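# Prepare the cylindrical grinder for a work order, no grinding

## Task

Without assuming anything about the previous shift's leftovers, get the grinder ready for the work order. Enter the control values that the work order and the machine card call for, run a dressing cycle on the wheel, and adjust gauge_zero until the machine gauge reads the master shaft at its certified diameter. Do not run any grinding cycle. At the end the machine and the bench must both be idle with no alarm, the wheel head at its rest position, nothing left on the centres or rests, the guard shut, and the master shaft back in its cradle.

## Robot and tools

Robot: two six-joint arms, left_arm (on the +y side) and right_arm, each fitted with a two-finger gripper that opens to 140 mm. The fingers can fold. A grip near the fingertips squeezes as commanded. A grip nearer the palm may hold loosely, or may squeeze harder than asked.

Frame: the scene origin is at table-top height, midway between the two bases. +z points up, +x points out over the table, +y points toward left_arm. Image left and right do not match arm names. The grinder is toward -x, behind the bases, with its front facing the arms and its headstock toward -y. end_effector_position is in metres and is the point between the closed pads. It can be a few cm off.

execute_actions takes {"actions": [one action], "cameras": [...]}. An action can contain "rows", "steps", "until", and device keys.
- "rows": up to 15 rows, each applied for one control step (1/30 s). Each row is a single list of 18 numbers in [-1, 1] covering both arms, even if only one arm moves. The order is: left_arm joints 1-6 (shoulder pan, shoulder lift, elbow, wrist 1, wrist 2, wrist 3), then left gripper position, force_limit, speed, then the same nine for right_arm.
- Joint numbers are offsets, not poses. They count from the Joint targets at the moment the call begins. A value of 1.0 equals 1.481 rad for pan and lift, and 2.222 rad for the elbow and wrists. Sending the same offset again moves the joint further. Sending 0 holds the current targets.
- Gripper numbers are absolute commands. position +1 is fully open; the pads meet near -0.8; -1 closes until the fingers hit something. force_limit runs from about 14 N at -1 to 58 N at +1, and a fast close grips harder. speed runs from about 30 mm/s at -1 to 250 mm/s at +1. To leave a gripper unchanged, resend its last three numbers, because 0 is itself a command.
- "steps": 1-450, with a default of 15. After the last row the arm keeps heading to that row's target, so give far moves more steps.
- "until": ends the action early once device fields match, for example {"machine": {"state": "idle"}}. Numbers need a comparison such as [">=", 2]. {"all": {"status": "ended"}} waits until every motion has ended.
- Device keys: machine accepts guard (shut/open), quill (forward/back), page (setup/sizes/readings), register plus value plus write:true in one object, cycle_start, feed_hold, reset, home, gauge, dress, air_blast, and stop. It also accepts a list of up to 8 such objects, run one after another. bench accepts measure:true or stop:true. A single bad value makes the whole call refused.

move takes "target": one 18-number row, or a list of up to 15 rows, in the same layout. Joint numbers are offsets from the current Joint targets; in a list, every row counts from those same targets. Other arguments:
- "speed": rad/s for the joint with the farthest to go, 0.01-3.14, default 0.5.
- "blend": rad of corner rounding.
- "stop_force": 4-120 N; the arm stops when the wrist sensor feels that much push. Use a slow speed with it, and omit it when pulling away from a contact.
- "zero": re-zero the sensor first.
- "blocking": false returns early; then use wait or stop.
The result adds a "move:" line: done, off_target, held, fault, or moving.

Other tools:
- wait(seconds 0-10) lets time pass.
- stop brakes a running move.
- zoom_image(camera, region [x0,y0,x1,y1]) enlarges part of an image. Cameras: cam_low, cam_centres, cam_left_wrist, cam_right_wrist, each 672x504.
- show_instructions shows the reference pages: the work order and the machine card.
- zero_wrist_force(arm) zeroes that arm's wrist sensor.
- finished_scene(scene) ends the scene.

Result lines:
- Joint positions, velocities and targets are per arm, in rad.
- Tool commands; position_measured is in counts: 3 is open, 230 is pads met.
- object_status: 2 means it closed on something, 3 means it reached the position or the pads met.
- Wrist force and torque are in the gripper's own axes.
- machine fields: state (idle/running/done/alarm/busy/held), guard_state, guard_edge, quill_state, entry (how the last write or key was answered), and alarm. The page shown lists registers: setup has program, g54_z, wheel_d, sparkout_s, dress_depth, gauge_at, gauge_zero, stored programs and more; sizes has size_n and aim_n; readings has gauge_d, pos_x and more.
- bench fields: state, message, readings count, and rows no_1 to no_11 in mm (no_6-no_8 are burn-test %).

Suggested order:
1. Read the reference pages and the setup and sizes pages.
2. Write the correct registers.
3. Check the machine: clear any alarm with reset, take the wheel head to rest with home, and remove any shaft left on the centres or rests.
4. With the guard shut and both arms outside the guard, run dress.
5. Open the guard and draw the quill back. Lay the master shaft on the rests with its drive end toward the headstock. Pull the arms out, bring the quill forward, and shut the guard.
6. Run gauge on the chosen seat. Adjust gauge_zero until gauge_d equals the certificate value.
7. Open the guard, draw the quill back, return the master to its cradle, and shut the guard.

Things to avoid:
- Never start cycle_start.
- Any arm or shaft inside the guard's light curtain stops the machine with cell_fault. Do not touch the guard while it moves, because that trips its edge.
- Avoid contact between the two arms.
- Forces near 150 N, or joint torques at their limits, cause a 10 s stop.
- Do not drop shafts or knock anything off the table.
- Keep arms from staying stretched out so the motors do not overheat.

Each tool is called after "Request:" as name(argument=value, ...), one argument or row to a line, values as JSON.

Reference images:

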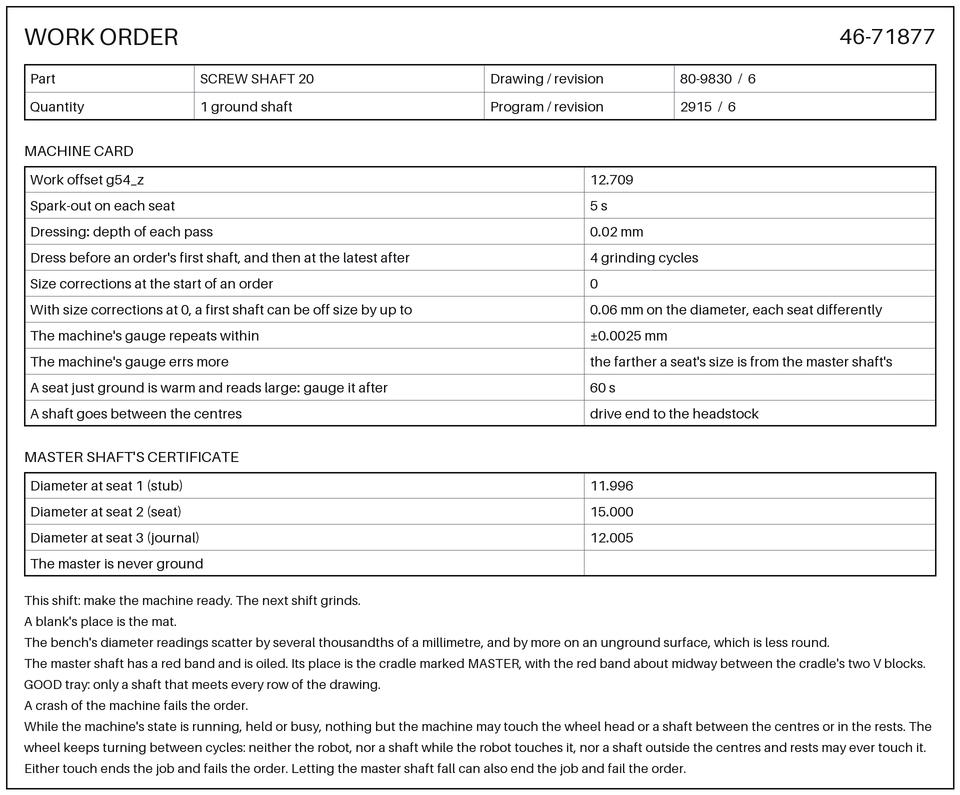

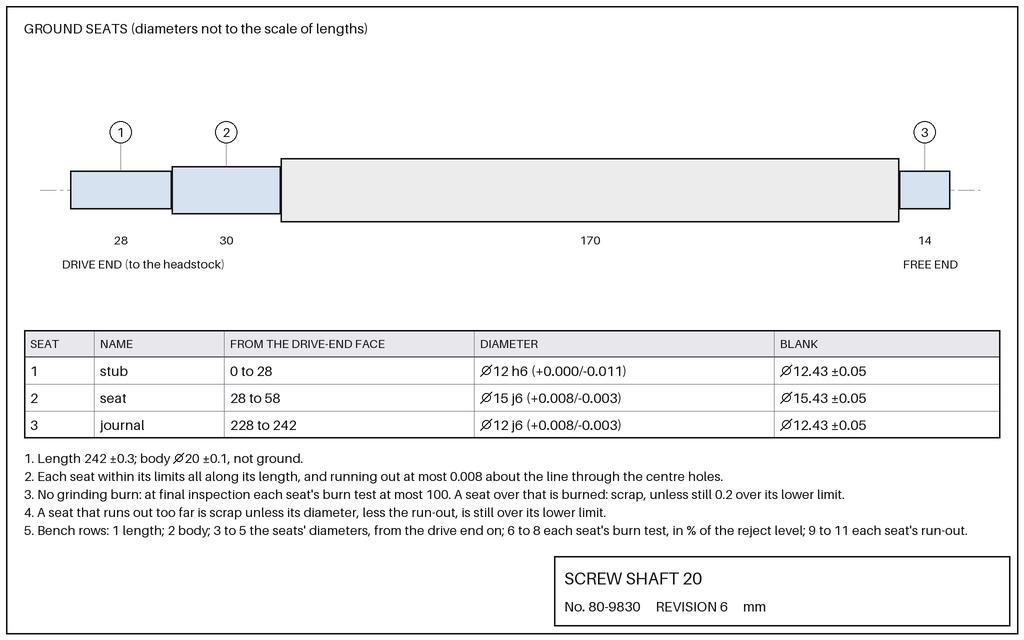

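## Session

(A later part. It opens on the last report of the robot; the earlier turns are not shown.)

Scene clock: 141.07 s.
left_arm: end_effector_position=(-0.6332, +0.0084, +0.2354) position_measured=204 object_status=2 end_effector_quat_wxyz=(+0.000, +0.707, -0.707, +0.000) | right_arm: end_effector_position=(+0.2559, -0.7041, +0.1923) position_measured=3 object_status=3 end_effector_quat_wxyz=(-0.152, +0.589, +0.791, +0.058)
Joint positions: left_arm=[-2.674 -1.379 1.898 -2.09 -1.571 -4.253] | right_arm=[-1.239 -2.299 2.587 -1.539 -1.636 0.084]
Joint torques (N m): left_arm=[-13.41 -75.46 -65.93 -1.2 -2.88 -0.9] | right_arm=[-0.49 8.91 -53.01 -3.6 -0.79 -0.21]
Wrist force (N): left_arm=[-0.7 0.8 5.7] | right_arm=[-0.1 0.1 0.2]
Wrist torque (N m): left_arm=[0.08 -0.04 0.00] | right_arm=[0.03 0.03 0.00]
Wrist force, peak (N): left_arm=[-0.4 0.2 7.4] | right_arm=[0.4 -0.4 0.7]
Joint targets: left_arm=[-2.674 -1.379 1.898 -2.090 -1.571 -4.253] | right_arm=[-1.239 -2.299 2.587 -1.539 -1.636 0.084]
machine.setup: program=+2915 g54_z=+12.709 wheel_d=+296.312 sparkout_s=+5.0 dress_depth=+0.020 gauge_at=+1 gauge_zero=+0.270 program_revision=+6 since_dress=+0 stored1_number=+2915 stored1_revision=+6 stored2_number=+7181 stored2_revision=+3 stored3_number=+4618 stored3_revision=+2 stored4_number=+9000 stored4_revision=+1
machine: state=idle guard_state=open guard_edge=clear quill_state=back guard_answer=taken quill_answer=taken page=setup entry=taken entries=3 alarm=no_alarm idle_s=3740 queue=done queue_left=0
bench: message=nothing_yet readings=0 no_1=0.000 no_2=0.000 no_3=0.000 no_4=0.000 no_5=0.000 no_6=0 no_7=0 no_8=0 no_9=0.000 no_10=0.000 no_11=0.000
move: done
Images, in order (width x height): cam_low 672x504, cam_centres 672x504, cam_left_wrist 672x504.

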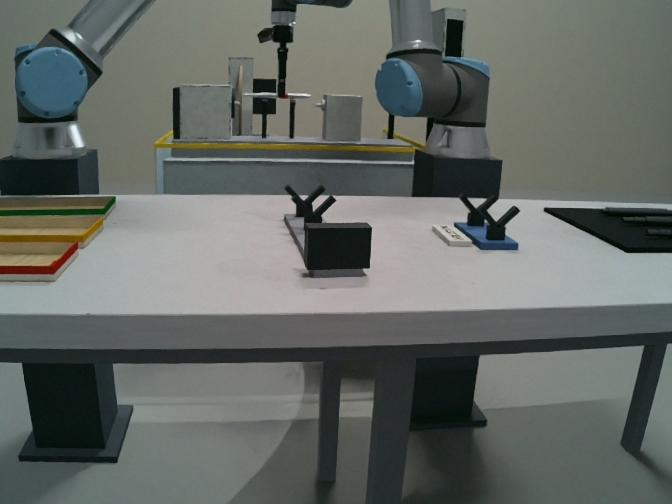

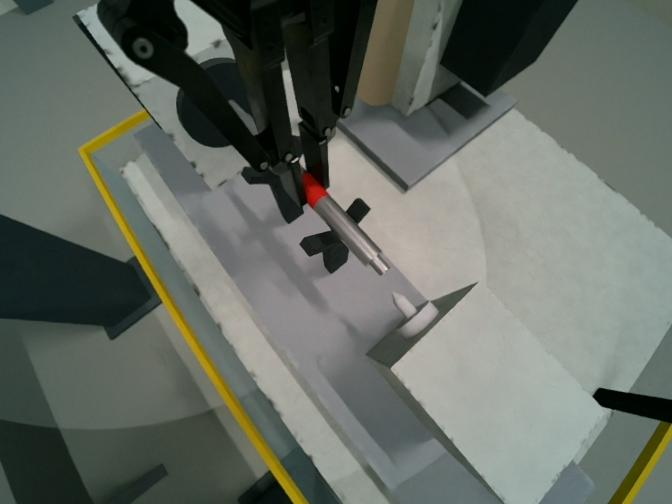

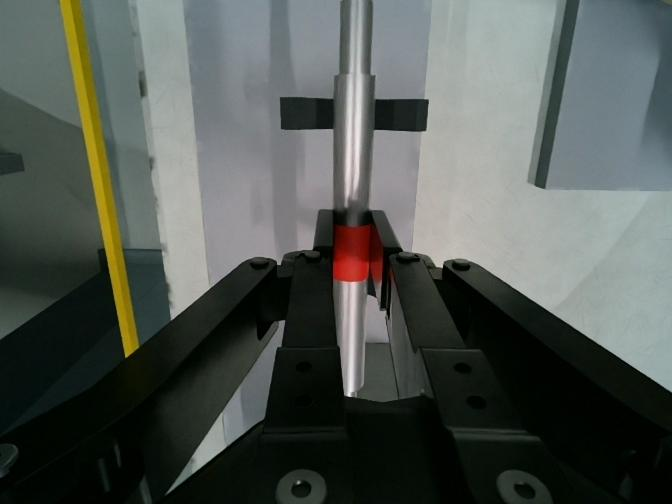

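Request:
move(
  target=[-0.0003,0.0199,0.0127,-0.0260,0,-0.0002,-1,1,-1,0,0,0,0,0,0,1,1,1],
  speed=0.025,
  stop_force=4,
  cameras=["cam_left_wrist"],
)

Scene clock: 158.93 s.
left_arm: end_effector_position=(-0.6339, +0.0084, +0.2044) position_measured=204 object_status=2 end_effector_quat_wxyz=(+0.000, +0.707, -0.707, +0.000) | right_arm: end_effector_position=(+0.2559, -0.7041, +0.1923) position_measured=3 object_status=3 end_effector_quat_wxyz=(-0.152, +0.589, +0.791, +0.058)
Joint positions: left_arm=[-2.675 -1.35 1.925 -2.146 -1.571 -4.253] | right_arm=[-1.239 -2.299 2.587 -1.539 -1.636 0.084]
Joint torques (N m): left_arm=[-7.04 -73.29 -58.4 0.37 -2.69 -1.04] | right_arm=[1.61 9.37 -52.96 -3.52 -0.58 -0.75]
Wrist force (N): left_arm=[-0.3 4.6 1.1] | right_arm=[-0.2 0.0 0.5]
Wrist torque (N m): left_arm=[-0.11 0.02 0.25] | right_arm=[0.00 0.05 0.00]
Wrist force, peak (N): left_arm=[-5.0 -10.9 -30.0] | right_arm=[-0.2 -0.3 1.0]
Joint targets: left_arm=[-2.675 -1.350 1.925 -2.146 -1.571 -4.253] | right_arm=[-1.239 -2.299 2.587 -1.539 -1.636 0.084]
machine.setup: program=+2915 g54_z=+12.709 wheel_d=+296.312 sparkout_s=+5.0 dress_depth=+0.020 gauge_at=+1 gauge_zero=+0.270 program_revision=+6 since_dress=+0 stored1_number=+2915 stored1_revision=+6 stored2_number=+7181 stored2_revision=+3 stored3_number=+4618 stored3_revision=+2 stored4_number=+9000 stored4_revision=+1
machine: state=idle guard_state=open guard_edge=clear quill_state=back guard_answer=taken quill_answer=taken page=setup entry=taken entries=3 alarm=no_alarm idle_s=3757 queue=done queue_left=0
bench: message=nothing_yet readings=0 no_1=0.000 no_2=0.000 no_3=0.000 no_4=0.000 no_5=0.000 no_6=0 no_7=0 no_8=0 no_9=0.000 no_10=0.000 no_11=0.000
move: contact (left_arm)
Images, in order (width x height): cam_left_wrist 672x504.

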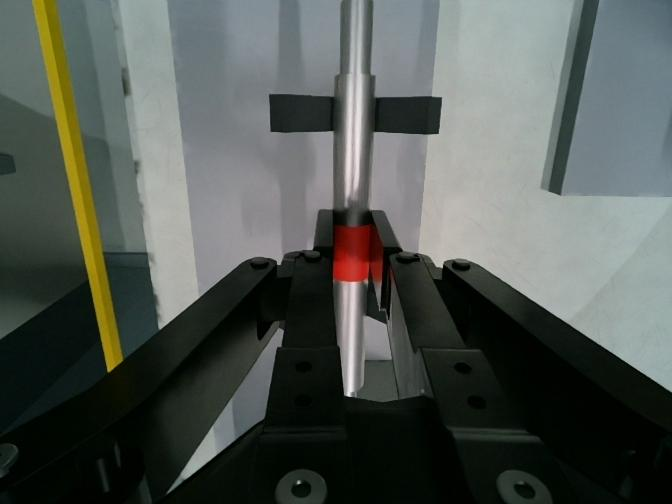

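Request:
move(
  target=[-0.0001,0.0002,0,-0.00014,0,-0.00007,-1,1,-1,0,0,0,0,0,0,1,1,1],
  speed=0.02,
)

Scene clock: 170.17 s.
left_arm: end_effector_position=(-0.6341, +0.0084, +0.2043) position_measured=204 object_status=2 end_effector_quat_wxyz=(+0.000, +0.707, -0.707, +0.000) | right_arm: end_effector_position=(+0.2559, -0.7041, +0.1923) position_measured=3 object_status=3 end_effector_quat_wxyz=(-0.152, +0.589, +0.791, +0.058)
Joint positions: left_arm=[-2.675 -1.35 1.925 -2.146 -1.571 -4.253] | right_arm=[-1.239 -2.299 2.587 -1.539 -1.636 0.084]
Joint torques (N m): left_arm=[-17.32 -36.49 -58.11 -8.34 -2.53 -1.67] | right_arm=[-1.79 10.09 -53.92 -3.74 -0.72 -0.75]
Wrist force (N): left_arm=[-0.9 -3.0 -7.8] | right_arm=[0.0 0.0 0.0]
Wrist torque (N m): left_arm=[0.27 -0.13 0.32] | right_arm=[-0.01 0.00 0.00]
Wrist force, peak (N): left_arm=[-0.9 -2.4 -8.0] | right_arm=[0.5 0.3 0.7]
Joint targets: left_arm=[-2.675 -1.350 1.925 -2.146 -1.571 -4.253] | right_arm=[-1.239 -2.299 2.587 -1.539 -1.636 0.084]
machine.setup: program=+2915 g54_z=+12.709 wheel_d=+296.312 sparkout_s=+5.0 dress_depth=+0.020 gauge_at=+1 gauge_zero=+0.270 program_revision=+6 since_dress=+0 stored1_number=+2915 stored1_revision=+6 stored2_number=+7181 stored2_revision=+3 stored3_number=+4618 stored3_revision=+2 stored4_number=+9000 stored4_revision=+1
machine: state=idle guard_state=open guard_edge=clear quill_state=back guard_answer=taken quill_answer=taken page=setup entry=taken entries=3 alarm=no_alarm idle_s=3768 queue=done queue_left=0
bench: message=nothing_yet readings=0 no_1=0.000 no_2=0.000 no_3=0.000 no_4=0.000 no_5=0.000 no_6=0 no_7=0 no_8=0 no_9=0.000 no_10=0.000 no_11=0.000
move: done

Request:
execute_actions(
  actions=[
    {"rows":[[0,0,0,0,0,0,-0.08,1,-1,0,0,0,0,0,0,1,1,1]],"steps":75},
  ],
  cameras=["cam_left_wrist","cam_low"],
)

Request:
zoom_image(
  camera="cam_low",
  region=[150, 50, 450, 200],
)

Scene clock: 176.83 s.
left_arm: end_effector_position=(-0.6341, +0.0084, +0.2042) position_measured=139 object_status=3 end_effector_quat_wxyz=(+0.000, +0.707, -0.707, +0.000) | right_arm: end_effector_position=(+0.2559, -0.7041, +0.1923) position_measured=3 object_status=3 end_effector_quat_wxyz=(-0.152, +0.589, +0.791, +0.058)
Joint positions: left_arm=[-2.675 -1.35 1.925 -2.146 -1.571 -4.253] | right_arm=[-1.239 -2.299 2.587 -1.539 -1.636 0.084]
Joint torques (N m): left_arm=[8.82 -71.97 -40.48 -7.86 -3.14 -0.18] | right_arm=[1.14 9.24 -53.77 -3.42 -0.94 -0.64]
Wrist force (N): left_arm=[-0.6 0.5 0.4] | right_arm=[0.3 -0.6 0.2]
Wrist torque (N m): left_arm=[0.00 -0.05 0.15] | right_arm=[-0.12 -0.07 0.00]
Wrist force, peak (N): left_arm=[-1.4 -7.4 -15.6] | right_arm=[0.5 -0.5 0.5]
Joint targets: left_arm=[-2.675 -1.350 1.925 -2.146 -1.571 -4.253] | right_arm=[-1.239 -2.299 2.587 -1.539 -1.636 0.084]
machine.setup: program=+2915 g54_z=+12.709 wheel_d=+296.312 sparkout_s=+5.0 dress_depth=+0.020 gauge_at=+1 gauge_zero=+0.270 program_revision=+6 since_dress=+0 stored1_number=+2915 stored1_revision=+6 stored2_number=+7181 stored2_revision=+3 stored3_number=+4618 stored3_revision=+2 stored4_number=+9000 stored4_revision=+1
machine: state=idle guard_state=open guard_edge=clear quill_state=back guard_answer=taken quill_answer=taken page=setup entry=taken entries=3 alarm=no_alarm idle_s=3775 queue=done queue_left=0
bench: message=nothing_yet readings=0 no_1=0.000 no_2=0.000 no_3=0.000 no_4=0.000 no_5=0.000 no_6=0 no_7=0 no_8=0 no_9=0.000 no_10=0.000 no_11=0.000
Images, in order (width x height): cam_low 672x504, cam_left_wrist 672x504.

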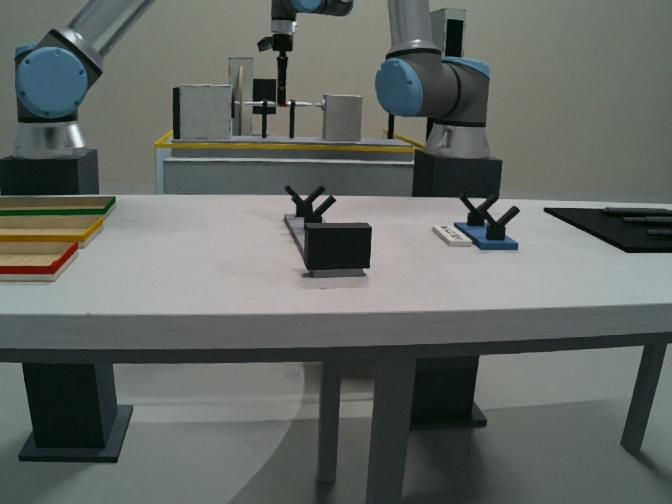

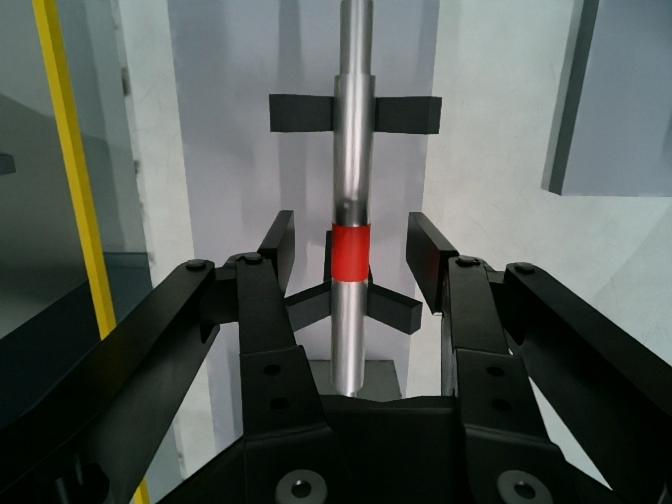

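Scaled by 1.680 from the camera's 672x504 image, which has a finer 960x720 frame.

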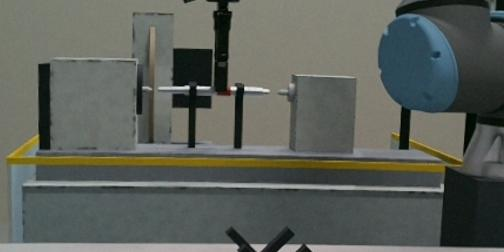

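Request:
move(
  target=[
    [0,-0.0220,-0.0146,0.0294,0,0,-0.08,1,-1,0,0,0,0,0,0,1,1,1],
    [0,-0.0753,-0.0759,0.1261,0,0,-0.08,1,-1,0,0,0,0,0,0,1,1,1],
    [0.8278,-0.4963,0.0527,0.2781,0,0,-0.08,1,-1,0,0,0,0,0,0,1,1,1],
  ],
  speed=[0.15,0.25,0.5],
  blend=[0.02,0.08,0],
  cameras=[],
)

Request:
execute_actions(
  actions=[
    {"machine":[{"quill":"forward","page":"readings"},{"guard":"shut"},{"gauge":true},{"register":"gauge_at","value":2,"write":true},{"gauge":true},{"register":"gauge_at","value":3,"write":true},{"gauge":true}],"steps":450,"until":{"machine":{"queue":["!=","running"]}}},
  ],
  cameras=["cam_centres","cam_low"],
)

Scene clock: 192.63 s.
left_arm: end_effector_position=(+0.1640, +0.1218, +0.4752) position_measured=139 object_status=3 end_effector_quat_wxyz=(+0.000, +0.985, -0.172, +0.000) | right_arm: end_effector_position=(+0.2559, -0.7041, +0.1923) position_measured=3 object_status=3 end_effector_quat_wxyz=(-0.152, +0.589, +0.791, +0.058)
Joint positions: left_arm=[-1.449 -2.085 2.042 -1.529 -1.571 -4.253] | right_arm=[-1.239 -2.299 2.587 -1.539 -1.636 0.084]
Joint torques (N m): left_arm=[16.94 -22.6 -67.88 -7.49 -3.26 1.61] | right_arm=[0.24 12.78 -54.24 -3.85 -1 -0.57]
Wrist force (N): left_arm=[-0.1 0.9 0.8] | right_arm=[0.1 -0.3 0.1]
Wrist torque (N m): left_arm=[0.13 -0.14 0.11] | right_arm=[-0.09 -0.03 -0.01]
Wrist force, peak (N): left_arm=[0.8 -3.8 0.2] | right_arm=[0.4 0.0 0.9]
Joint targets: left_arm=[-1.449 -2.085 2.042 -1.529 -1.571 -4.253] | right_arm=[-1.239 -2.299 2.587 -1.539 -1.636 0.084]
machine.setup: program=+2915 g54_z=+12.709 wheel_d=+296.312 sparkout_s=+5.0 dress_depth=+0.020 gauge_at=+1 gauge_zero=+0.270 program_revision=+6 since_dress=+0 stored1_number=+2915 stored1_revision=+6 stored2_number=+7181 stored2_revision=+3 stored3_number=+4618 stored3_revision=+2 stored4_number=+9000 stored4_revision=+1
machine: state=idle guard_state=open guard_edge=clear quill_state=back guard_answer=taken quill_answer=taken page=setup entry=taken entries=3 alarm=no_alarm idle_s=3791 queue=done queue_left=0
bench: message=nothing_yet readings=0 no_1=0.000 no_2=0.000 no_3=0.000 no_4=0.000 no_5=0.000 no_6=0 no_7=0 no_8=0 no_9=0.000 no_10=0.000 no_11=0.000
move: done
No camera images: "cameras" was empty.

Scene clock: 207.83 s.
left_arm: end_effector_position=(+0.1640, +0.1218, +0.4753) position_measured=139 object_status=3 end_effector_quat_wxyz=(+0.000, +0.985, -0.172, +0.000) | right_arm: end_effector_position=(+0.2559, -0.7041, +0.1923) position_measured=3 object_status=3 end_effector_quat_wxyz=(-0.152, +0.589, +0.791, +0.058)
Joint positions: left_arm=[-1.449 -2.085 2.042 -1.529 -1.571 -4.253] | right_arm=[-1.239 -2.299 2.587 -1.539 -1.636 0.084]
Joint torques (N m): left_arm=[19.78 -20.21 -68.43 -8.73 -3.44 1.55] | right_arm=[0.66 12.56 -54.54 -3.73 -0.99 -0.71]
Wrist force (N): left_arm=[-0.1 1.0 1.0] | right_arm=[-0.3 -0.4 0.7]
Wrist torque (N m): left_arm=[0.16 -0.13 0.12] | right_arm=[-0.08 0.06 0.00]
Wrist force, peak (N): left_arm=[-0.5 1.7 0.7] | right_arm=[0.3 0.4 1.1]
Joint targets: left_arm=[-1.449 -2.085 2.042 -1.529 -1.571 -4.253] | right_arm=[-1.239 -2.299 2.587 -1.539 -1.636 0.084]
Tool commands: left_gripper/position=-0.08 left_gripper/force_limit=+1.0 left_gripper/speed=-1.0 right_gripper/position=+1.0 right_gripper/force_limit=+1.0 right_gripper/speed=+1.0
machine.readings: gauge_d=+14.759 gauge_d_1=+11.754 gauge_d_2=+14.759 gauge_d_3=+0.000 pos_x=+0.000 pos_z=+0.000 load_peak=+0.0 cycles=+0
machine: state=busy guard_state=shut guard_edge=clear quill_state=clamped guard_answer=taken quill_answer=taken page=readings entry=taken entries=8 alarm=no_alarm idle_s=3806 queue=running queue_left=0
bench: message=nothing_yet readings=0 no_1=0.000 no_2=0.000 no_3=0.000 no_4=0.000 no_5=0.000 no_6=0 no_7=0 no_8=0 no_9=0.000 no_10=0.000 no_11=0.000
Images, in order (width x height): cam_low 672x504, cam_centres 672x504.

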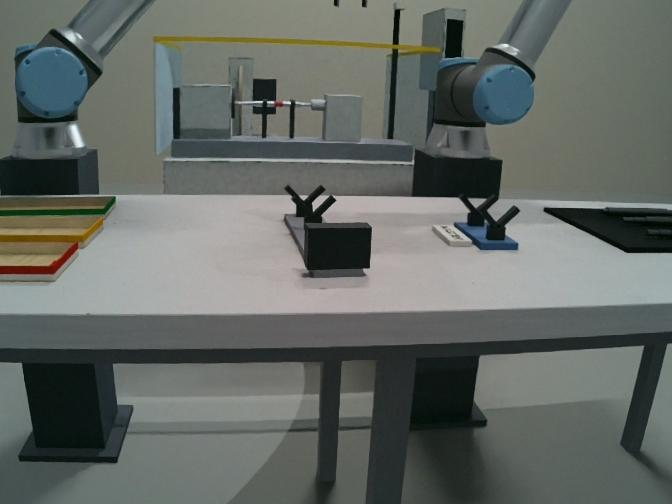

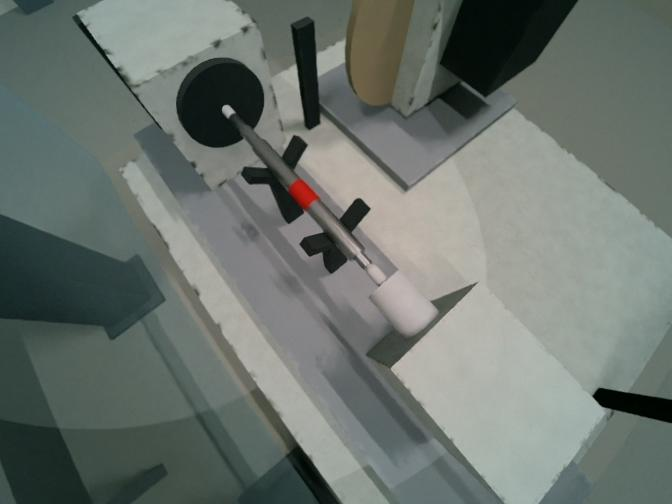

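Request:
execute_actions(
  actions=[
    {"steps":60,"until":{"machine":{"state":"idle"}}},
  ],
  cameras=[],
)

Scene clock: 212.00 s.
left_arm: end_effector_position=(+0.1640, +0.1218, +0.4753) position_measured=139 object_status=3 end_effector_quat_wxyz=(+0.000, +0.985, -0.172, +0.000) | right_arm: end_effector_position=(+0.2559, -0.7041, +0.1923) position_measured=3 object_status=3 end_effector_quat_wxyz=(-0.152, +0.589, +0.791, +0.058)
Joint positions: left_arm=[-1.449 -2.085 2.042 -1.529 -1.571 -4.253] | right_arm=[-1.239 -2.299 2.587 -1.539 -1.636 0.084]
Joint torques (N m): left_arm=[17.76 -20.78 -68.41 -8.34 -3.32 1.71] | right_arm=[-1.58 11.84 -55.86 -3.97 -1.3 -0.42]
Wrist force (N): left_arm=[-0.4 1.0 0.4] | right_arm=[-0.5 -0.4 0.2]
Wrist torque (N m): left_arm=[0.15 -0.06 0.12] | right_arm=[-0.08 0.12 -0.01]
Wrist force, peak (N): left_arm=[-0.5 1.4 0.9] | right_arm=[0.5 0.0 0.8]
Joint targets: left_arm=[-1.449 -2.085 2.042 -1.529 -1.571 -4.253] | right_arm=[-1.239 -2.299 2.587 -1.539 -1.636 0.084]
Tool commands: left_gripper/position=-0.08 left_gripper/force_limit=+1.0 left_gripper/speed=-1.0 right_gripper/position=+1.0 right_gripper/force_limit=+1.0 right_gripper/speed=+1.0
machine.readings: gauge_d=+11.762 gauge_d_1=+11.754 gauge_d_2=+14.759 gauge_d_3=+11.762 pos_x=+0.000 pos_z=+0.000 load_peak=+0.0 cycles=+0
machine: state=idle guard_state=shut guard_edge=clear quill_state=clamped guard_answer=taken quill_answer=taken page=readings entry=taken entries=8 alarm=no_alarm idle_s=3810 queue=done queue_left=0
bench: message=nothing_yet readings=0 no_1=0.000 no_2=0.000 no_3=0.000 no_4=0.000 no_5=0.000 no_6=0 no_7=0 no_8=0 no_9=0.000 no_10=0.000 no_11=0.000
No camera images: "cameras" was empty.

Request:
execute_actions(
  actions=[
    {"machine":[{"register":"gauge_zero","value":0.028,"write":true},{"gauge":true},{"register":"gauge_at","value":2,"write":true},{"gauge":true},{"register":"gauge_at","value":1,"write":true},{"gauge":true}],"steps":450,"until":{"machine":{"queue":["!=","running"]}}},
  ],
  cameras=[],
)

Scene clock: 229.70 s.
left_arm: end_effector_position=(+0.1640, +0.1218, +0.4753) position_measured=139 object_status=3 end_effector_quat_wxyz=(+0.000, +0.985, -0.172, +0.000) | right_arm: end_effector_position=(+0.2559, -0.7041, +0.1923) position_measured=3 object_status=3 end_effector_quat_wxyz=(-0.152, +0.589, +0.791, +0.058)
Joint positions: left_arm=[-1.449 -2.085 2.042 -1.529 -1.571 -4.253] | right_arm=[-1.239 -2.299 2.587 -1.539 -1.636 0.084]
Joint torques (N m): left_arm=[17.1 -21.68 -67.64 -8.53 -3.24 1.72] | right_arm=[0.25 11.44 -55.68 -4.1 -1.33 -0.94]
Wrist force (N): left_arm=[-0.2 0.9 0.5] | right_arm=[-0.1 0.0 0.3]
Wrist torque (N m): left_arm=[0.12 -0.11 0.11] | right_arm=[0.01 0.03 -0.01]
Wrist force, peak (N): left_arm=[-0.2 1.9 0.7] | right_arm=[-0.4 0.3 0.8]
Joint targets: left_arm=[-1.449 -2.085 2.042 -1.529 -1.571 -4.253] | right_arm=[-1.239 -2.299 2.587 -1.539 -1.636 0.084]
Tool commands: left_gripper/position=-0.08 left_gripper/force_limit=+1.0 left_gripper/speed=-1.0 right_gripper/position=+1.0 right_gripper/force_limit=+1.0 right_gripper/speed=+1.0
machine.readings: gauge_d=+11.997 gauge_d_1=+11.997 gauge_d_2=+15.000 gauge_d_3=+12.005 pos_x=+0.000 pos_z=+0.000 load_peak=+0.0 cycles=+0
machine: state=idle guard_state=shut guard_edge=clear quill_state=clamped guard_answer=taken quill_answer=taken page=readings entry=taken entries=14 alarm=no_alarm idle_s=3827 queue=done queue_left=0
bench: message=nothing_yet readings=0 no_1=0.000 no_2=0.000 no_3=0.000 no_4=0.000 no_5=0.000 no_6=0 no_7=0 no_8=0 no_9=0.000 no_10=0.000 no_11=0.000
No camera images: "cameras" was empty.

Request:
execute_actions(
  actions=[
    {"machine":[{"guard":"open","page":"sizes"},{"quill":"back"}],"steps":250,"until":{"machine":{"queue":["!=","running"]}}},
  ],
  cameras=["cam_low"],
)

Request:
zoom_image(
  camera="cam_low",
  region=[150, 50, 450, 200],
)

Scene clock: 241.37 s.
left_arm: end_effector_position=(+0.1640, +0.1218, +0.4753) position_measured=139 object_status=3 end_effector_quat_wxyz=(+0.000, +0.985, -0.172, +0.000) | right_arm: end_effector_position=(+0.2559, -0.7041, +0.1923) position_measured=3 object_status=3 end_effector_quat_wxyz=(-0.152, +0.589, +0.791, +0.058)
Joint positions: left_arm=[-1.449 -2.085 2.042 -1.529 -1.571 -4.253] | right_arm=[-1.239 -2.299 2.587 -1.539 -1.636 0.084]
Joint torques (N m): left_arm=[16.78 -19.27 -67.37 -8.82 -3.35 1.37] | right_arm=[-0.7 10.16 -55.43 -4.12 -1.17 -0.46]
Wrist force (N): left_arm=[-0.2 1.3 0.3] | right_arm=[0.4 -0.2 0.3]
Wrist torque (N m): left_arm=[0.21 -0.11 0.11] | right_arm=[-0.04 -0.08 0.00]
Wrist force, peak (N): left_arm=[-0.1 1.4 1.4] | right_arm=[-0.3 -0.3 1.0]
Joint targets: left_arm=[-1.449 -2.085 2.042 -1.529 -1.571 -4.253] | right_arm=[-1.239 -2.299 2.587 -1.539 -1.636 0.084]
Tool commands: left_gripper/position=-0.08 left_gripper/force_limit=+1.0 left_gripper/speed=-1.0 right_gripper/position=+1.0 right_gripper/force_limit=+1.0 right_gripper/speed=+1.0
machine.sizes: size_1=+0.000 size_2=+0.000 size_3=+0.000 aim_1=+11.995 aim_2=+15.002 aim_3=+12.002
machine: state=idle guard_state=open guard_edge=clear quill_state=back guard_answer=taken quill_answer=taken page=sizes entry=taken entries=14 alarm=no_alarm idle_s=3839 queue=done queue_left=0
bench: message=nothing_yet readings=0 no_1=0.000 no_2=0.000 no_3=0.000 no_4=0.000 no_5=0.000 no_6=0 no_7=0 no_8=0 no_9=0.000 no_10=0.000 no_11=0.000
Images, in order (width x height): cam_low 672x504.

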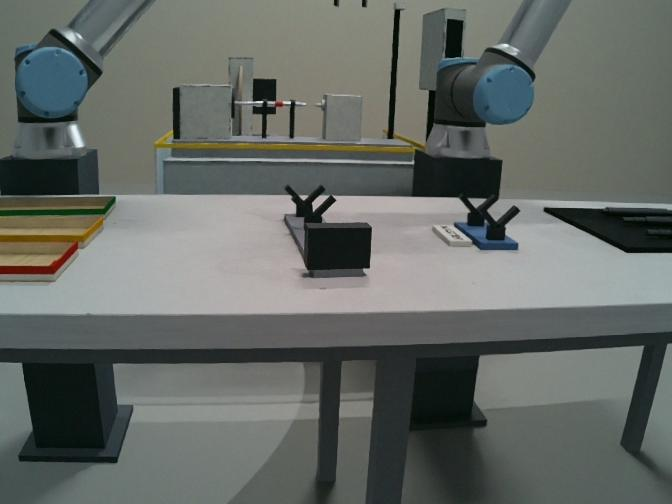

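Scaled by 1.680 from the camera's 672x504 image, which has a finer 960x720 frame.

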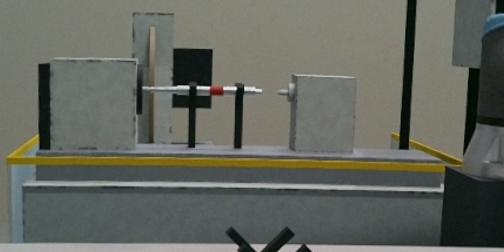

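Request:
move(
  target=[
    [-0.8278,0.4210,-0.1285,-0.1515,0,0,-0.08,1,-1,0,0,0,0,0,0,1,1,1],
    [-0.8278,0.4587,-0.0813,-0.2239,0,0,-0.08,1,-1,0,0,0,0,0,0,1,1,1],
  ],
  speed=[0.5,0.2],
  blend=[0.03,0],
  cameras=["cam_left_wrist"],
)

Request:
zoom_image(
  camera="cam_left_wrist",
  region=[240, 0, 480, 340],
)

Scene clock: 254.53 s.
left_arm: end_effector_position=(-0.6338, +0.0086, +0.2698) position_measured=139 object_status=3 end_effector_quat_wxyz=(-0.001, +0.707, -0.707, +0.000) | right_arm: end_effector_position=(+0.2559, -0.7041, +0.1923) position_measured=3 object_status=3 end_effector_quat_wxyz=(-0.152, +0.589, +0.791, +0.058)
Joint positions: left_arm=[-2.675 -1.405 1.862 -2.026 -1.571 -4.253] | right_arm=[-1.239 -2.299 2.587 -1.539 -1.636 0.084]
Joint torques (N m): left_arm=[-14.89 -65.57 -57.65 -3.85 0.73 1.05] | right_arm=[1.18 11.37 -55.86 -3.71 -1.37 -0.31]
Wrist force (N): left_arm=[-0.3 1.1 0.8] | right_arm=[0.0 -0.3 0.3]
Wrist torque (N m): left_arm=[0.15 -0.09 0.11] | right_arm=[-0.06 0.01 0.00]
Wrist force, peak (N): left_arm=[-4.0 5.9 0.8] | right_arm=[0.3 0.1 0.9]
Joint targets: left_arm=[-2.675 -1.406 1.862 -2.026 -1.571 -4.253] | right_arm=[-1.239 -2.299 2.587 -1.539 -1.636 0.084]
machine.sizes: size_1=+0.000 size_2=+0.000 size_3=+0.000 aim_1=+11.995 aim_2=+15.002 aim_3=+12.002
machine: state=idle guard_state=open guard_edge=clear quill_state=back guard_answer=taken quill_answer=taken page=sizes entry=taken entries=14 alarm=no_alarm idle_s=3852 queue=done queue_left=0
bench: message=nothing_yet readings=0 no_1=0.000 no_2=0.000 no_3=0.000 no_4=0.000 no_5=0.000 no_6=0 no_7=0 no_8=0 no_9=0.000 no_10=0.000 no_11=0.000
move: done
Images, in order (width x height): cam_left_wrist 672x504.

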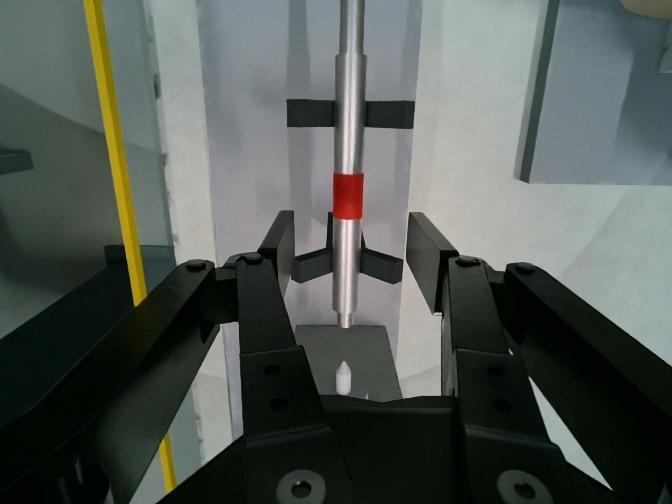

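Scaled by 1.482 from the camera's 672x504 image, which has a finer 960x720 frame.

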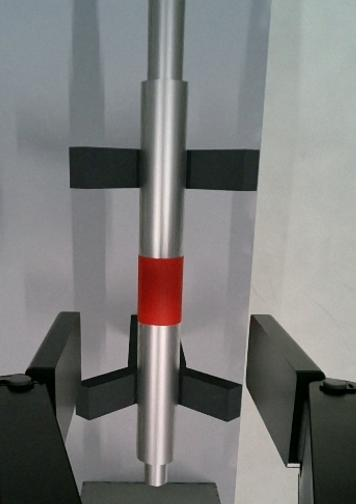

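Request:
move(
  target=[0.0133,0.0474,0.0192,-0.0508,0,0.0089,-0.08,1,-1,0,0,0,0,0,0,1,1,1],
  speed=0.08,
  stop_force=8,
  cameras=["cam_left_wrist"],
)

Scene clock: 271.37 s.
left_arm: end_effector_position=(-0.6336, -0.0077, +0.2051) position_measured=139 object_status=3 end_effector_quat_wxyz=(+0.000, +0.707, -0.707, +0.000) | right_arm: end_effector_position=(+0.2559, -0.7041, +0.1923) position_measured=3 object_status=3 end_effector_quat_wxyz=(-0.152, +0.589, +0.791, +0.058)
Joint positions: left_arm=[-2.655 -1.335 1.904 -2.139 -1.571 -4.233] | right_arm=[-1.239 -2.299 2.587 -1.539 -1.636 0.084]
Joint torques (N m): left_arm=[-13.96 -75 -61.43 -0.64 2.61 -1.58] | right_arm=[0.07 12.23 -56.48 -4.15 -1 -0.86]
Wrist force (N): left_arm=[-0.6 1.2 0.4] | right_arm=[0.1 -0.1 0.4]
Wrist torque (N m): left_arm=[0.15 -0.06 -0.18] | right_arm=[-0.02 -0.02 0.00]
Wrist force, peak (N): left_arm=[-1.1 1.2 -1.2] | right_arm=[-0.6 -0.4 0.9]
Joint targets: left_arm=[-2.655 -1.335 1.904 -2.139 -1.571 -4.233] | right_arm=[-1.239 -2.299 2.587 -1.539 -1.636 0.084]
machine.sizes: size_1=+0.000 size_2=+0.000 size_3=+0.000 aim_1=+11.995 aim_2=+15.002 aim_3=+12.002
machine: state=idle guard_state=open guard_edge=clear quill_state=back guard_answer=taken quill_answer=taken page=sizes entry=taken entries=14 alarm=no_alarm idle_s=3869 queue=done queue_left=0
bench: message=nothing_yet readings=0 no_1=0.000 no_2=0.000 no_3=0.000 no_4=0.000 no_5=0.000 no_6=0 no_7=0 no_8=0 no_9=0.000 no_10=0.000 no_11=0.000
move: done
Images, in order (width x height): cam_left_wrist 672x504.

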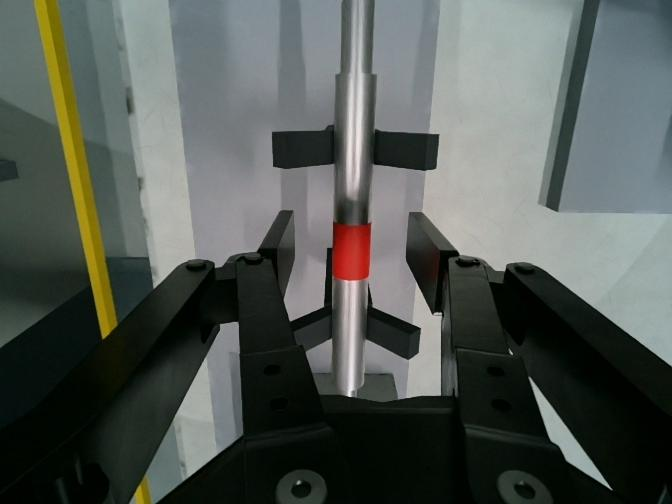

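Request:
move(
  target=[-0.0001,0.0006,0,-0.0004,0,-0.0001,-0.08,1,-1,0,0,0,0,0,0,1,1,1],
  speed=0.05,
  cameras=[],
)

Request:
execute_actions(
  actions=[
    {"rows":[[0,0,0,0,0,0,-1,1,-1,0,0,0,0,0,0,1,1,1]],"steps":120},
  ],
  cameras=["cam_left_wrist"],
)

Scene clock: 278.53 s.
left_arm: end_effector_position=(-0.6339, -0.0077, +0.2046) position_measured=139 object_status=3 end_effector_quat_wxyz=(+0.000, +0.707, -0.707, +0.000) | right_arm: end_effector_position=(+0.2559, -0.7041, +0.1923) position_measured=3 object_status=3 end_effector_quat_wxyz=(-0.152, +0.589, +0.791, +0.058)
Joint positions: left_arm=[-2.655 -1.334 1.904 -2.14 -1.571 -4.234] | right_arm=[-1.239 -2.299 2.587 -1.539 -1.636 0.084]
Joint torques (N m): left_arm=[-14.76 -43.27 -59.81 -8.48 1.75 -1.44] | right_arm=[-0.43 11.2 -56.12 -4.15 -1.4 -0.62]
Wrist force (N): left_arm=[-0.6 0.7 0.0] | right_arm=[0.0 -0.1 0.6]
Wrist torque (N m): left_arm=[0.06 -0.05 -0.07] | right_arm=[-0.02 0.01 -0.01]
Wrist force, peak (N): left_arm=[-0.9 1.6 0.5] | right_arm=[0.2 -0.6 0.8]
Joint targets: left_arm=[-2.655 -1.334 1.904 -2.140 -1.571 -4.234] | right_arm=[-1.239 -2.299 2.587 -1.539 -1.636 0.084]
machine.sizes: size_1=+0.000 size_2=+0.000 size_3=+0.000 aim_1=+11.995 aim_2=+15.002 aim_3=+12.002
machine: state=idle guard_state=open guard_edge=clear quill_state=back guard_answer=taken quill_answer=taken page=sizes entry=taken entries=14 alarm=no_alarm idle_s=3876 queue=done queue_left=0
bench: message=nothing_yet readings=0 no_1=0.000 no_2=0.000 no_3=0.000 no_4=0.000 no_5=0.000 no_6=0 no_7=0 no_8=0 no_9=0.000 no_10=0.000 no_11=0.000
move: done
No camera images: "cameras" was empty.

Scene clock: 282.73 s.
left_arm: end_effector_position=(-0.6339, -0.0077, +0.2046) position_measured=204 object_status=2 end_effector_quat_wxyz=(+0.000, +0.707, -0.707, +0.000) | right_arm: end_effector_position=(+0.2559, -0.7041, +0.1923) position_measured=3 object_status=3 end_effector_quat_wxyz=(-0.152, +0.589, +0.791, +0.058)
Joint positions: left_arm=[-2.655 -1.334 1.904 -2.14 -1.571 -4.234] | right_arm=[-1.239 -2.299 2.587 -1.539 -1.636 0.084]
Joint torques (N m): left_arm=[11.86 -50.77 -45.75 -0.01 1.63 0.72] | right_arm=[1.72 12.51 -56.52 -3.98 -1.29 -0.41]
Wrist force (N): left_arm=[-2.0 -0.2 -12.6] | right_arm=[0.3 -0.2 0.2]
Wrist torque (N m): left_arm=[0.16 -0.22 -0.11] | right_arm=[-0.04 -0.07 -0.01]
Wrist force, peak (N): left_arm=[-2.7 -0.6 -13.8] | right_arm=[0.5 -0.1 0.9]
Joint targets: left_arm=[-2.655 -1.334 1.904 -2.140 -1.571 -4.234] | right_arm=[-1.239 -2.299 2.587 -1.539 -1.636 0.084]
machine.sizes: size_1=+0.000 size_2=+0.000 size_3=+0.000 aim_1=+11.995 aim_2=+15.002 aim_3=+12.002
machine: state=idle guard_state=open guard_edge=clear quill_state=back guard_answer=taken quill_answer=taken page=sizes entry=taken entries=14 alarm=no_alarm idle_s=3880 queue=done queue_left=0
bench: message=nothing_yet readings=0 no_1=0.000 no_2=0.000 no_3=0.000 no_4=0.000 no_5=0.000 no_6=0 no_7=0 no_8=0 no_9=0.000 no_10=0.000 no_11=0.000
Images, in order (width x height): cam_left_wrist 672x504.

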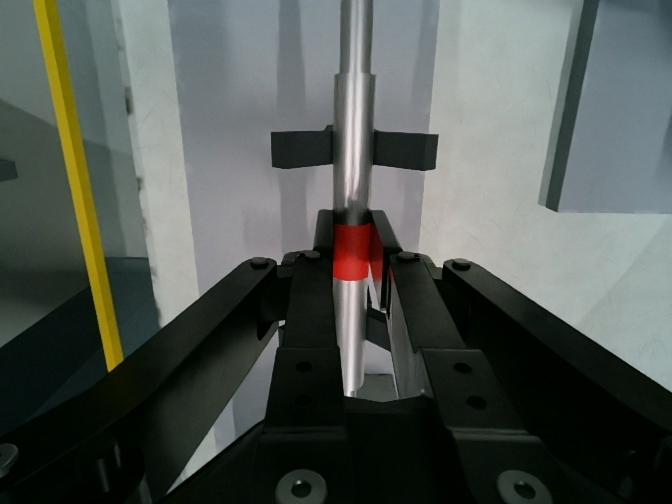

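Request:
move(
  target=[-0.01276,-0.01043,0.00824,-0.00129,0,-0.0085,-1,1,-1,0,0,0,0,0,0,1,1,1],
  speed=0.03,
  cameras=["cam_left_wrist","cam_low"],
)

Request:
zoom_image(
  camera="cam_low",
  region=[150, 50, 450, 200],
)

Scene clock: 296.20 s.
left_arm: end_effector_position=(-0.6340, +0.0081, +0.2053) position_measured=204 object_status=2 end_effector_quat_wxyz=(-0.001, +0.707, -0.707, +0.000) | right_arm: end_effector_position=(+0.2559, -0.7041, +0.1923) position_measured=3 object_status=3 end_effector_quat_wxyz=(-0.152, +0.589, +0.791, +0.058)
Joint positions: left_arm=[-2.674 -1.35 1.923 -2.143 -1.571 -4.253] | right_arm=[-1.239 -2.299 2.587 -1.539 -1.636 0.084]
Joint torques (N m): left_arm=[14.44 -46.12 -59.6 -8.68 -0.04 2.34] | right_arm=[0.25 9.98 -56.32 -3.84 -1.38 -0.65]
Wrist force (N): left_arm=[-0.2 1.3 5.3] | right_arm=[0.1 -0.2 0.4]
Wrist torque (N m): left_arm=[0.18 -0.13 0.17] | right_arm=[-0.05 -0.01 -0.01]
Wrist force, peak (N): left_arm=[-2.7 0.0 -13.0] | right_arm=[-0.3 0.1 1.0]
Joint targets: left_arm=[-2.674 -1.350 1.923 -2.143 -1.571 -4.253] | right_arm=[-1.239 -2.299 2.587 -1.539 -1.636 0.084]
machine.sizes: size_1=+0.000 size_2=+0.000 size_3=+0.000 aim_1=+11.995 aim_2=+15.002 aim_3=+12.002
machine: state=idle guard_state=open guard_edge=clear quill_state=back guard_answer=taken quill_answer=taken page=sizes entry=taken entries=14 alarm=no_alarm idle_s=3893 queue=done queue_left=0
bench: message=nothing_yet readings=0 no_1=0.000 no_2=0.000 no_3=0.000 no_4=0.000 no_5=0.000 no_6=0 no_7=0 no_8=0 no_9=0.000 no_10=0.000 no_11=0.000
move: done
Images, in order (width x height): cam_low 672x504, cam_left_wrist 672x504.

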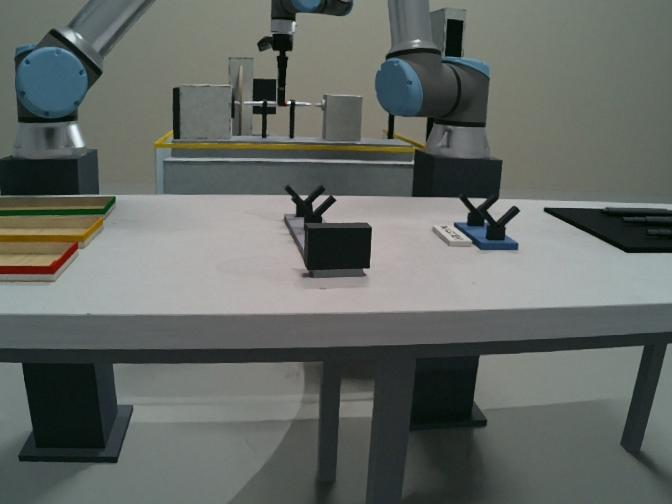

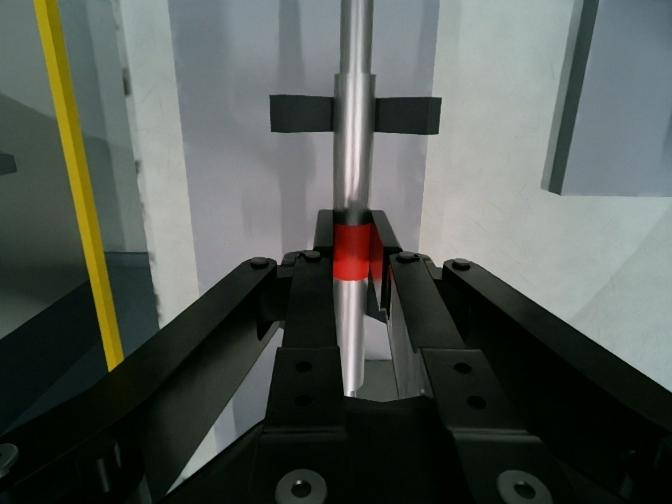

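Scaled by 1.680 from the camera's 672x504 image, which has a finer 960x720 frame.

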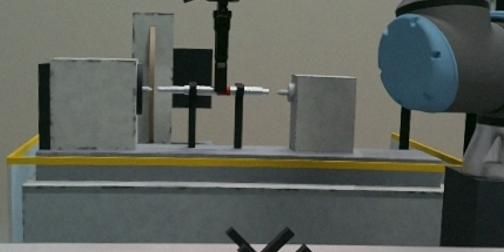

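Request:
move(
  target=[
    [0,-0.0206,-0.0145,0.0282,0,0,-1,1,-1,0,0,0,0,0,0,1,1,1],
    [0,-0.0955,-0.1324,0.1960,0,0,-1,1,-1,0,0,0,0,0,0,1,1,1],
    [0.8273,-0.4962,0.0538,0.2768,0,0.1406,-1,1,-1,0,0,0,0,0,0,1,1,1],
  ],
  speed=[0.1,0.25,0.45],
  blend=[0.02,0.08,0],
  cameras=["cam_low"],
)

Scene clock: 313.37 s.
left_arm: end_effector_position=(+0.1639, +0.1220, +0.4752) position_measured=204 object_status=2 end_effector_quat_wxyz=(+0.000, +0.946, -0.323, +0.000) | right_arm: end_effector_position=(+0.2559, -0.7041, +0.1923) position_measured=3 object_status=3 end_effector_quat_wxyz=(-0.152, +0.589, +0.791, +0.058)
Joint positions: left_arm=[-1.449 -2.085 2.042 -1.528 -1.571 -3.94] | right_arm=[-1.239 -2.299 2.587 -1.539 -1.636 0.084]
Joint torques (N m): left_arm=[21.64 -24.11 -68.61 -9.31 -2.13 0.15] | right_arm=[1.57 11.41 -56.02 -4.02 -1.09 -0.64]
Wrist force (N): left_arm=[0.4 1.1 5.0] | right_arm=[-0.1 -0.3 0.7]
Wrist torque (N m): left_arm=[0.13 -0.24 0.09] | right_arm=[-0.05 0.02 0.00]
Wrist force, peak (N): left_arm=[0.0 -4.8 5.7] | right_arm=[0.1 -0.1 1.1]
Joint targets: left_arm=[-1.449 -2.085 2.042 -1.528 -1.571 -3.940] | right_arm=[-1.239 -2.299 2.587 -1.539 -1.636 0.084]
machine.sizes: size_1=+0.000 size_2=+0.000 size_3=+0.000 aim_1=+11.995 aim_2=+15.002 aim_3=+12.002
machine: state=idle guard_state=open guard_edge=clear quill_state=back guard_answer=taken quill_answer=taken page=sizes entry=taken entries=14 alarm=no_alarm idle_s=3910 queue=done queue_left=0
bench: message=nothing_yet readings=0 no_1=0.000 no_2=0.000 no_3=0.000 no_4=0.000 no_5=0.000 no_6=0 no_7=0 no_8=0 no_9=0.000 no_10=0.000 no_11=0.000
move: done
Images, in order (width x height): cam_low 672x504.

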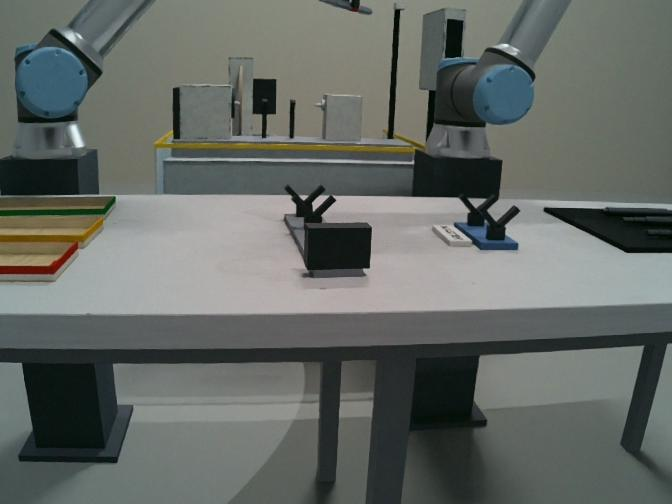

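Request:
move(
  target=[
    [0.6394,0,0,0,0,0.1428,-1,1,-1,0,0,0,0,0,0,1,1,1],
    [0.6394,0.4742,0.0401,-0.3561,0,0.1428,-1,1,-1,0,0,0,0,0,0,1,1,1],
  ],
  speed=[0.45,0.25],
  blend=[0.05,0],
  cameras=["cam_left_wrist","cam_low"],
)

Scene clock: 325.57 s.
left_arm: end_effector_position=(+0.6016, +0.3225, +0.1301) position_measured=204 object_status=2 end_effector_quat_wxyz=(+0.000, +1.000, -0.014, -0.001) | right_arm: end_effector_position=(+0.2559, -0.7041, +0.1923) position_measured=3 object_status=3 end_effector_quat_wxyz=(-0.152, +0.589, +0.791, +0.058)
Joint positions: left_arm=[-0.502 -1.383 2.131 -2.319 -1.571 -3.623] | right_arm=[-1.239 -2.299 2.587 -1.539 -1.636 0.084]
Joint torques (N m): left_arm=[14.9 -36.96 -56.92 -6.43 -2.72 -1.63] | right_arm=[-0.83 11.2 -55.42 -3.83 -1.21 -0.52]
Wrist force (N): left_arm=[-0.1 1.2 5.3] | right_arm=[0.3 -0.2 0.1]
Wrist torque (N m): left_arm=[0.14 -0.15 0.08] | right_arm=[-0.04 -0.06 -0.01]
Wrist force, peak (N): left_arm=[0.7 1.8 9.2] | right_arm=[0.4 -0.5 0.9]
Joint targets: left_arm=[-0.502 -1.382 2.131 -2.319 -1.571 -3.623] | right_arm=[-1.239 -2.299 2.587 -1.539 -1.636 0.084]
machine.sizes: size_1=+0.000 size_2=+0.000 size_3=+0.000 aim_1=+11.995 aim_2=+15.002 aim_3=+12.002
machine: state=idle guard_state=open guard_edge=clear quill_state=back guard_answer=taken quill_answer=taken page=sizes entry=taken entries=14 alarm=no_alarm idle_s=3922 queue=done queue_left=0
bench: message=nothing_yet readings=0 no_1=0.000 no_2=0.000 no_3=0.000 no_4=0.000 no_5=0.000 no_6=0 no_7=0 no_8=0 no_9=0.000 no_10=0.000 no_11=0.000
move: done
Images, in order (width x height): cam_low 672x504, cam_left_wrist 672x504.

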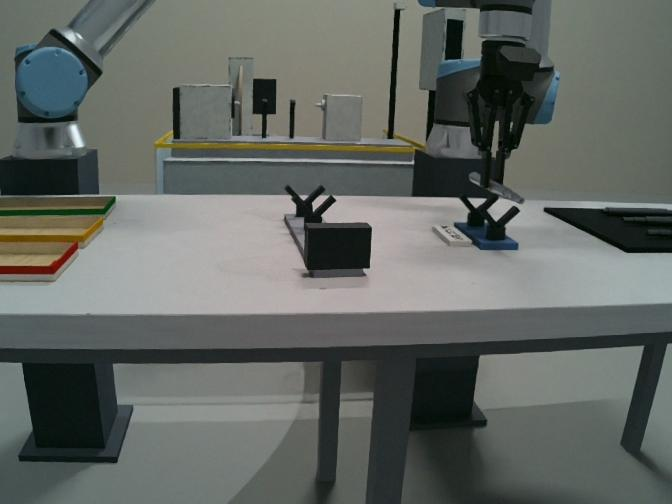

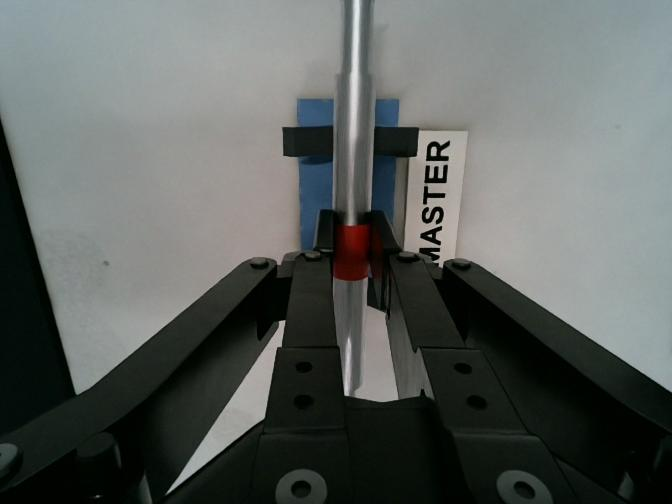

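Request:
move(
  target=[-0.0005,0.0398,0.0125,-0.0390,0,-0.0003,-1,1,-1,0,0,0,0,0,0,1,1,1],
  speed=0.06,
  stop_force=4,
  cameras=["cam_left_wrist"],
)

Scene clock: 339.60 s.
left_arm: end_effector_position=(+0.6016, +0.3219, +0.0875) position_measured=204 object_status=2 end_effector_quat_wxyz=(+0.000, +1.000, -0.014, +0.000) | right_arm: end_effector_position=(+0.2559, -0.7041, +0.1923) position_measured=3 object_status=3 end_effector_quat_wxyz=(-0.152, +0.589, +0.791, +0.058)
Joint positions: left_arm=[-0.502 -1.324 2.159 -2.406 -1.571 -3.624] | right_arm=[-1.239 -2.299 2.587 -1.539 -1.636 0.084]
Joint torques (N m): left_arm=[-10.02 -69.17 -55.04 -1.33 -2.57 -0.88] | right_arm=[-0.88 11.45 -56.47 -3.73 -1.19 -0.75]
Wrist force (N): left_arm=[-0.5 1.0 6.0] | right_arm=[0.0 0.1 0.0]
Wrist torque (N m): left_arm=[0.09 -0.03 0.14] | right_arm=[0.02 0.01 -0.01]
Wrist force, peak (N): left_arm=[-0.3 1.3 6.5] | right_arm=[0.5 -0.8 0.7]
Joint targets: left_arm=[-0.502 -1.324 2.159 -2.406 -1.571 -3.624] | right_arm=[-1.239 -2.299 2.587 -1.539 -1.636 0.084]
machine.sizes: size_1=+0.000 size_2=+0.000 size_3=+0.000 aim_1=+11.995 aim_2=+15.002 aim_3=+12.002
machine: state=idle guard_state=open guard_edge=clear quill_state=back guard_answer=taken quill_answer=taken page=sizes entry=taken entries=14 alarm=no_alarm idle_s=3936 queue=done queue_left=0
bench: message=nothing_yet readings=0 no_1=0.000 no_2=0.000 no_3=0.000 no_4=0.000 no_5=0.000 no_6=0 no_7=0 no_8=0 no_9=0.000 no_10=0.000 no_11=0.000
move: done
Images, in order (width x height): cam_left_wrist 672x504.

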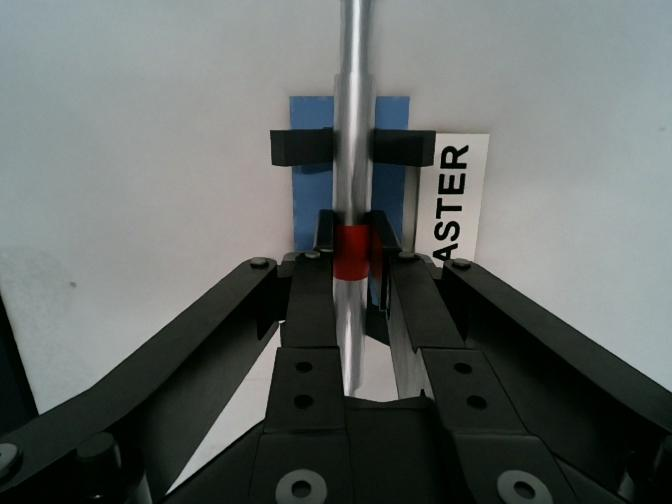

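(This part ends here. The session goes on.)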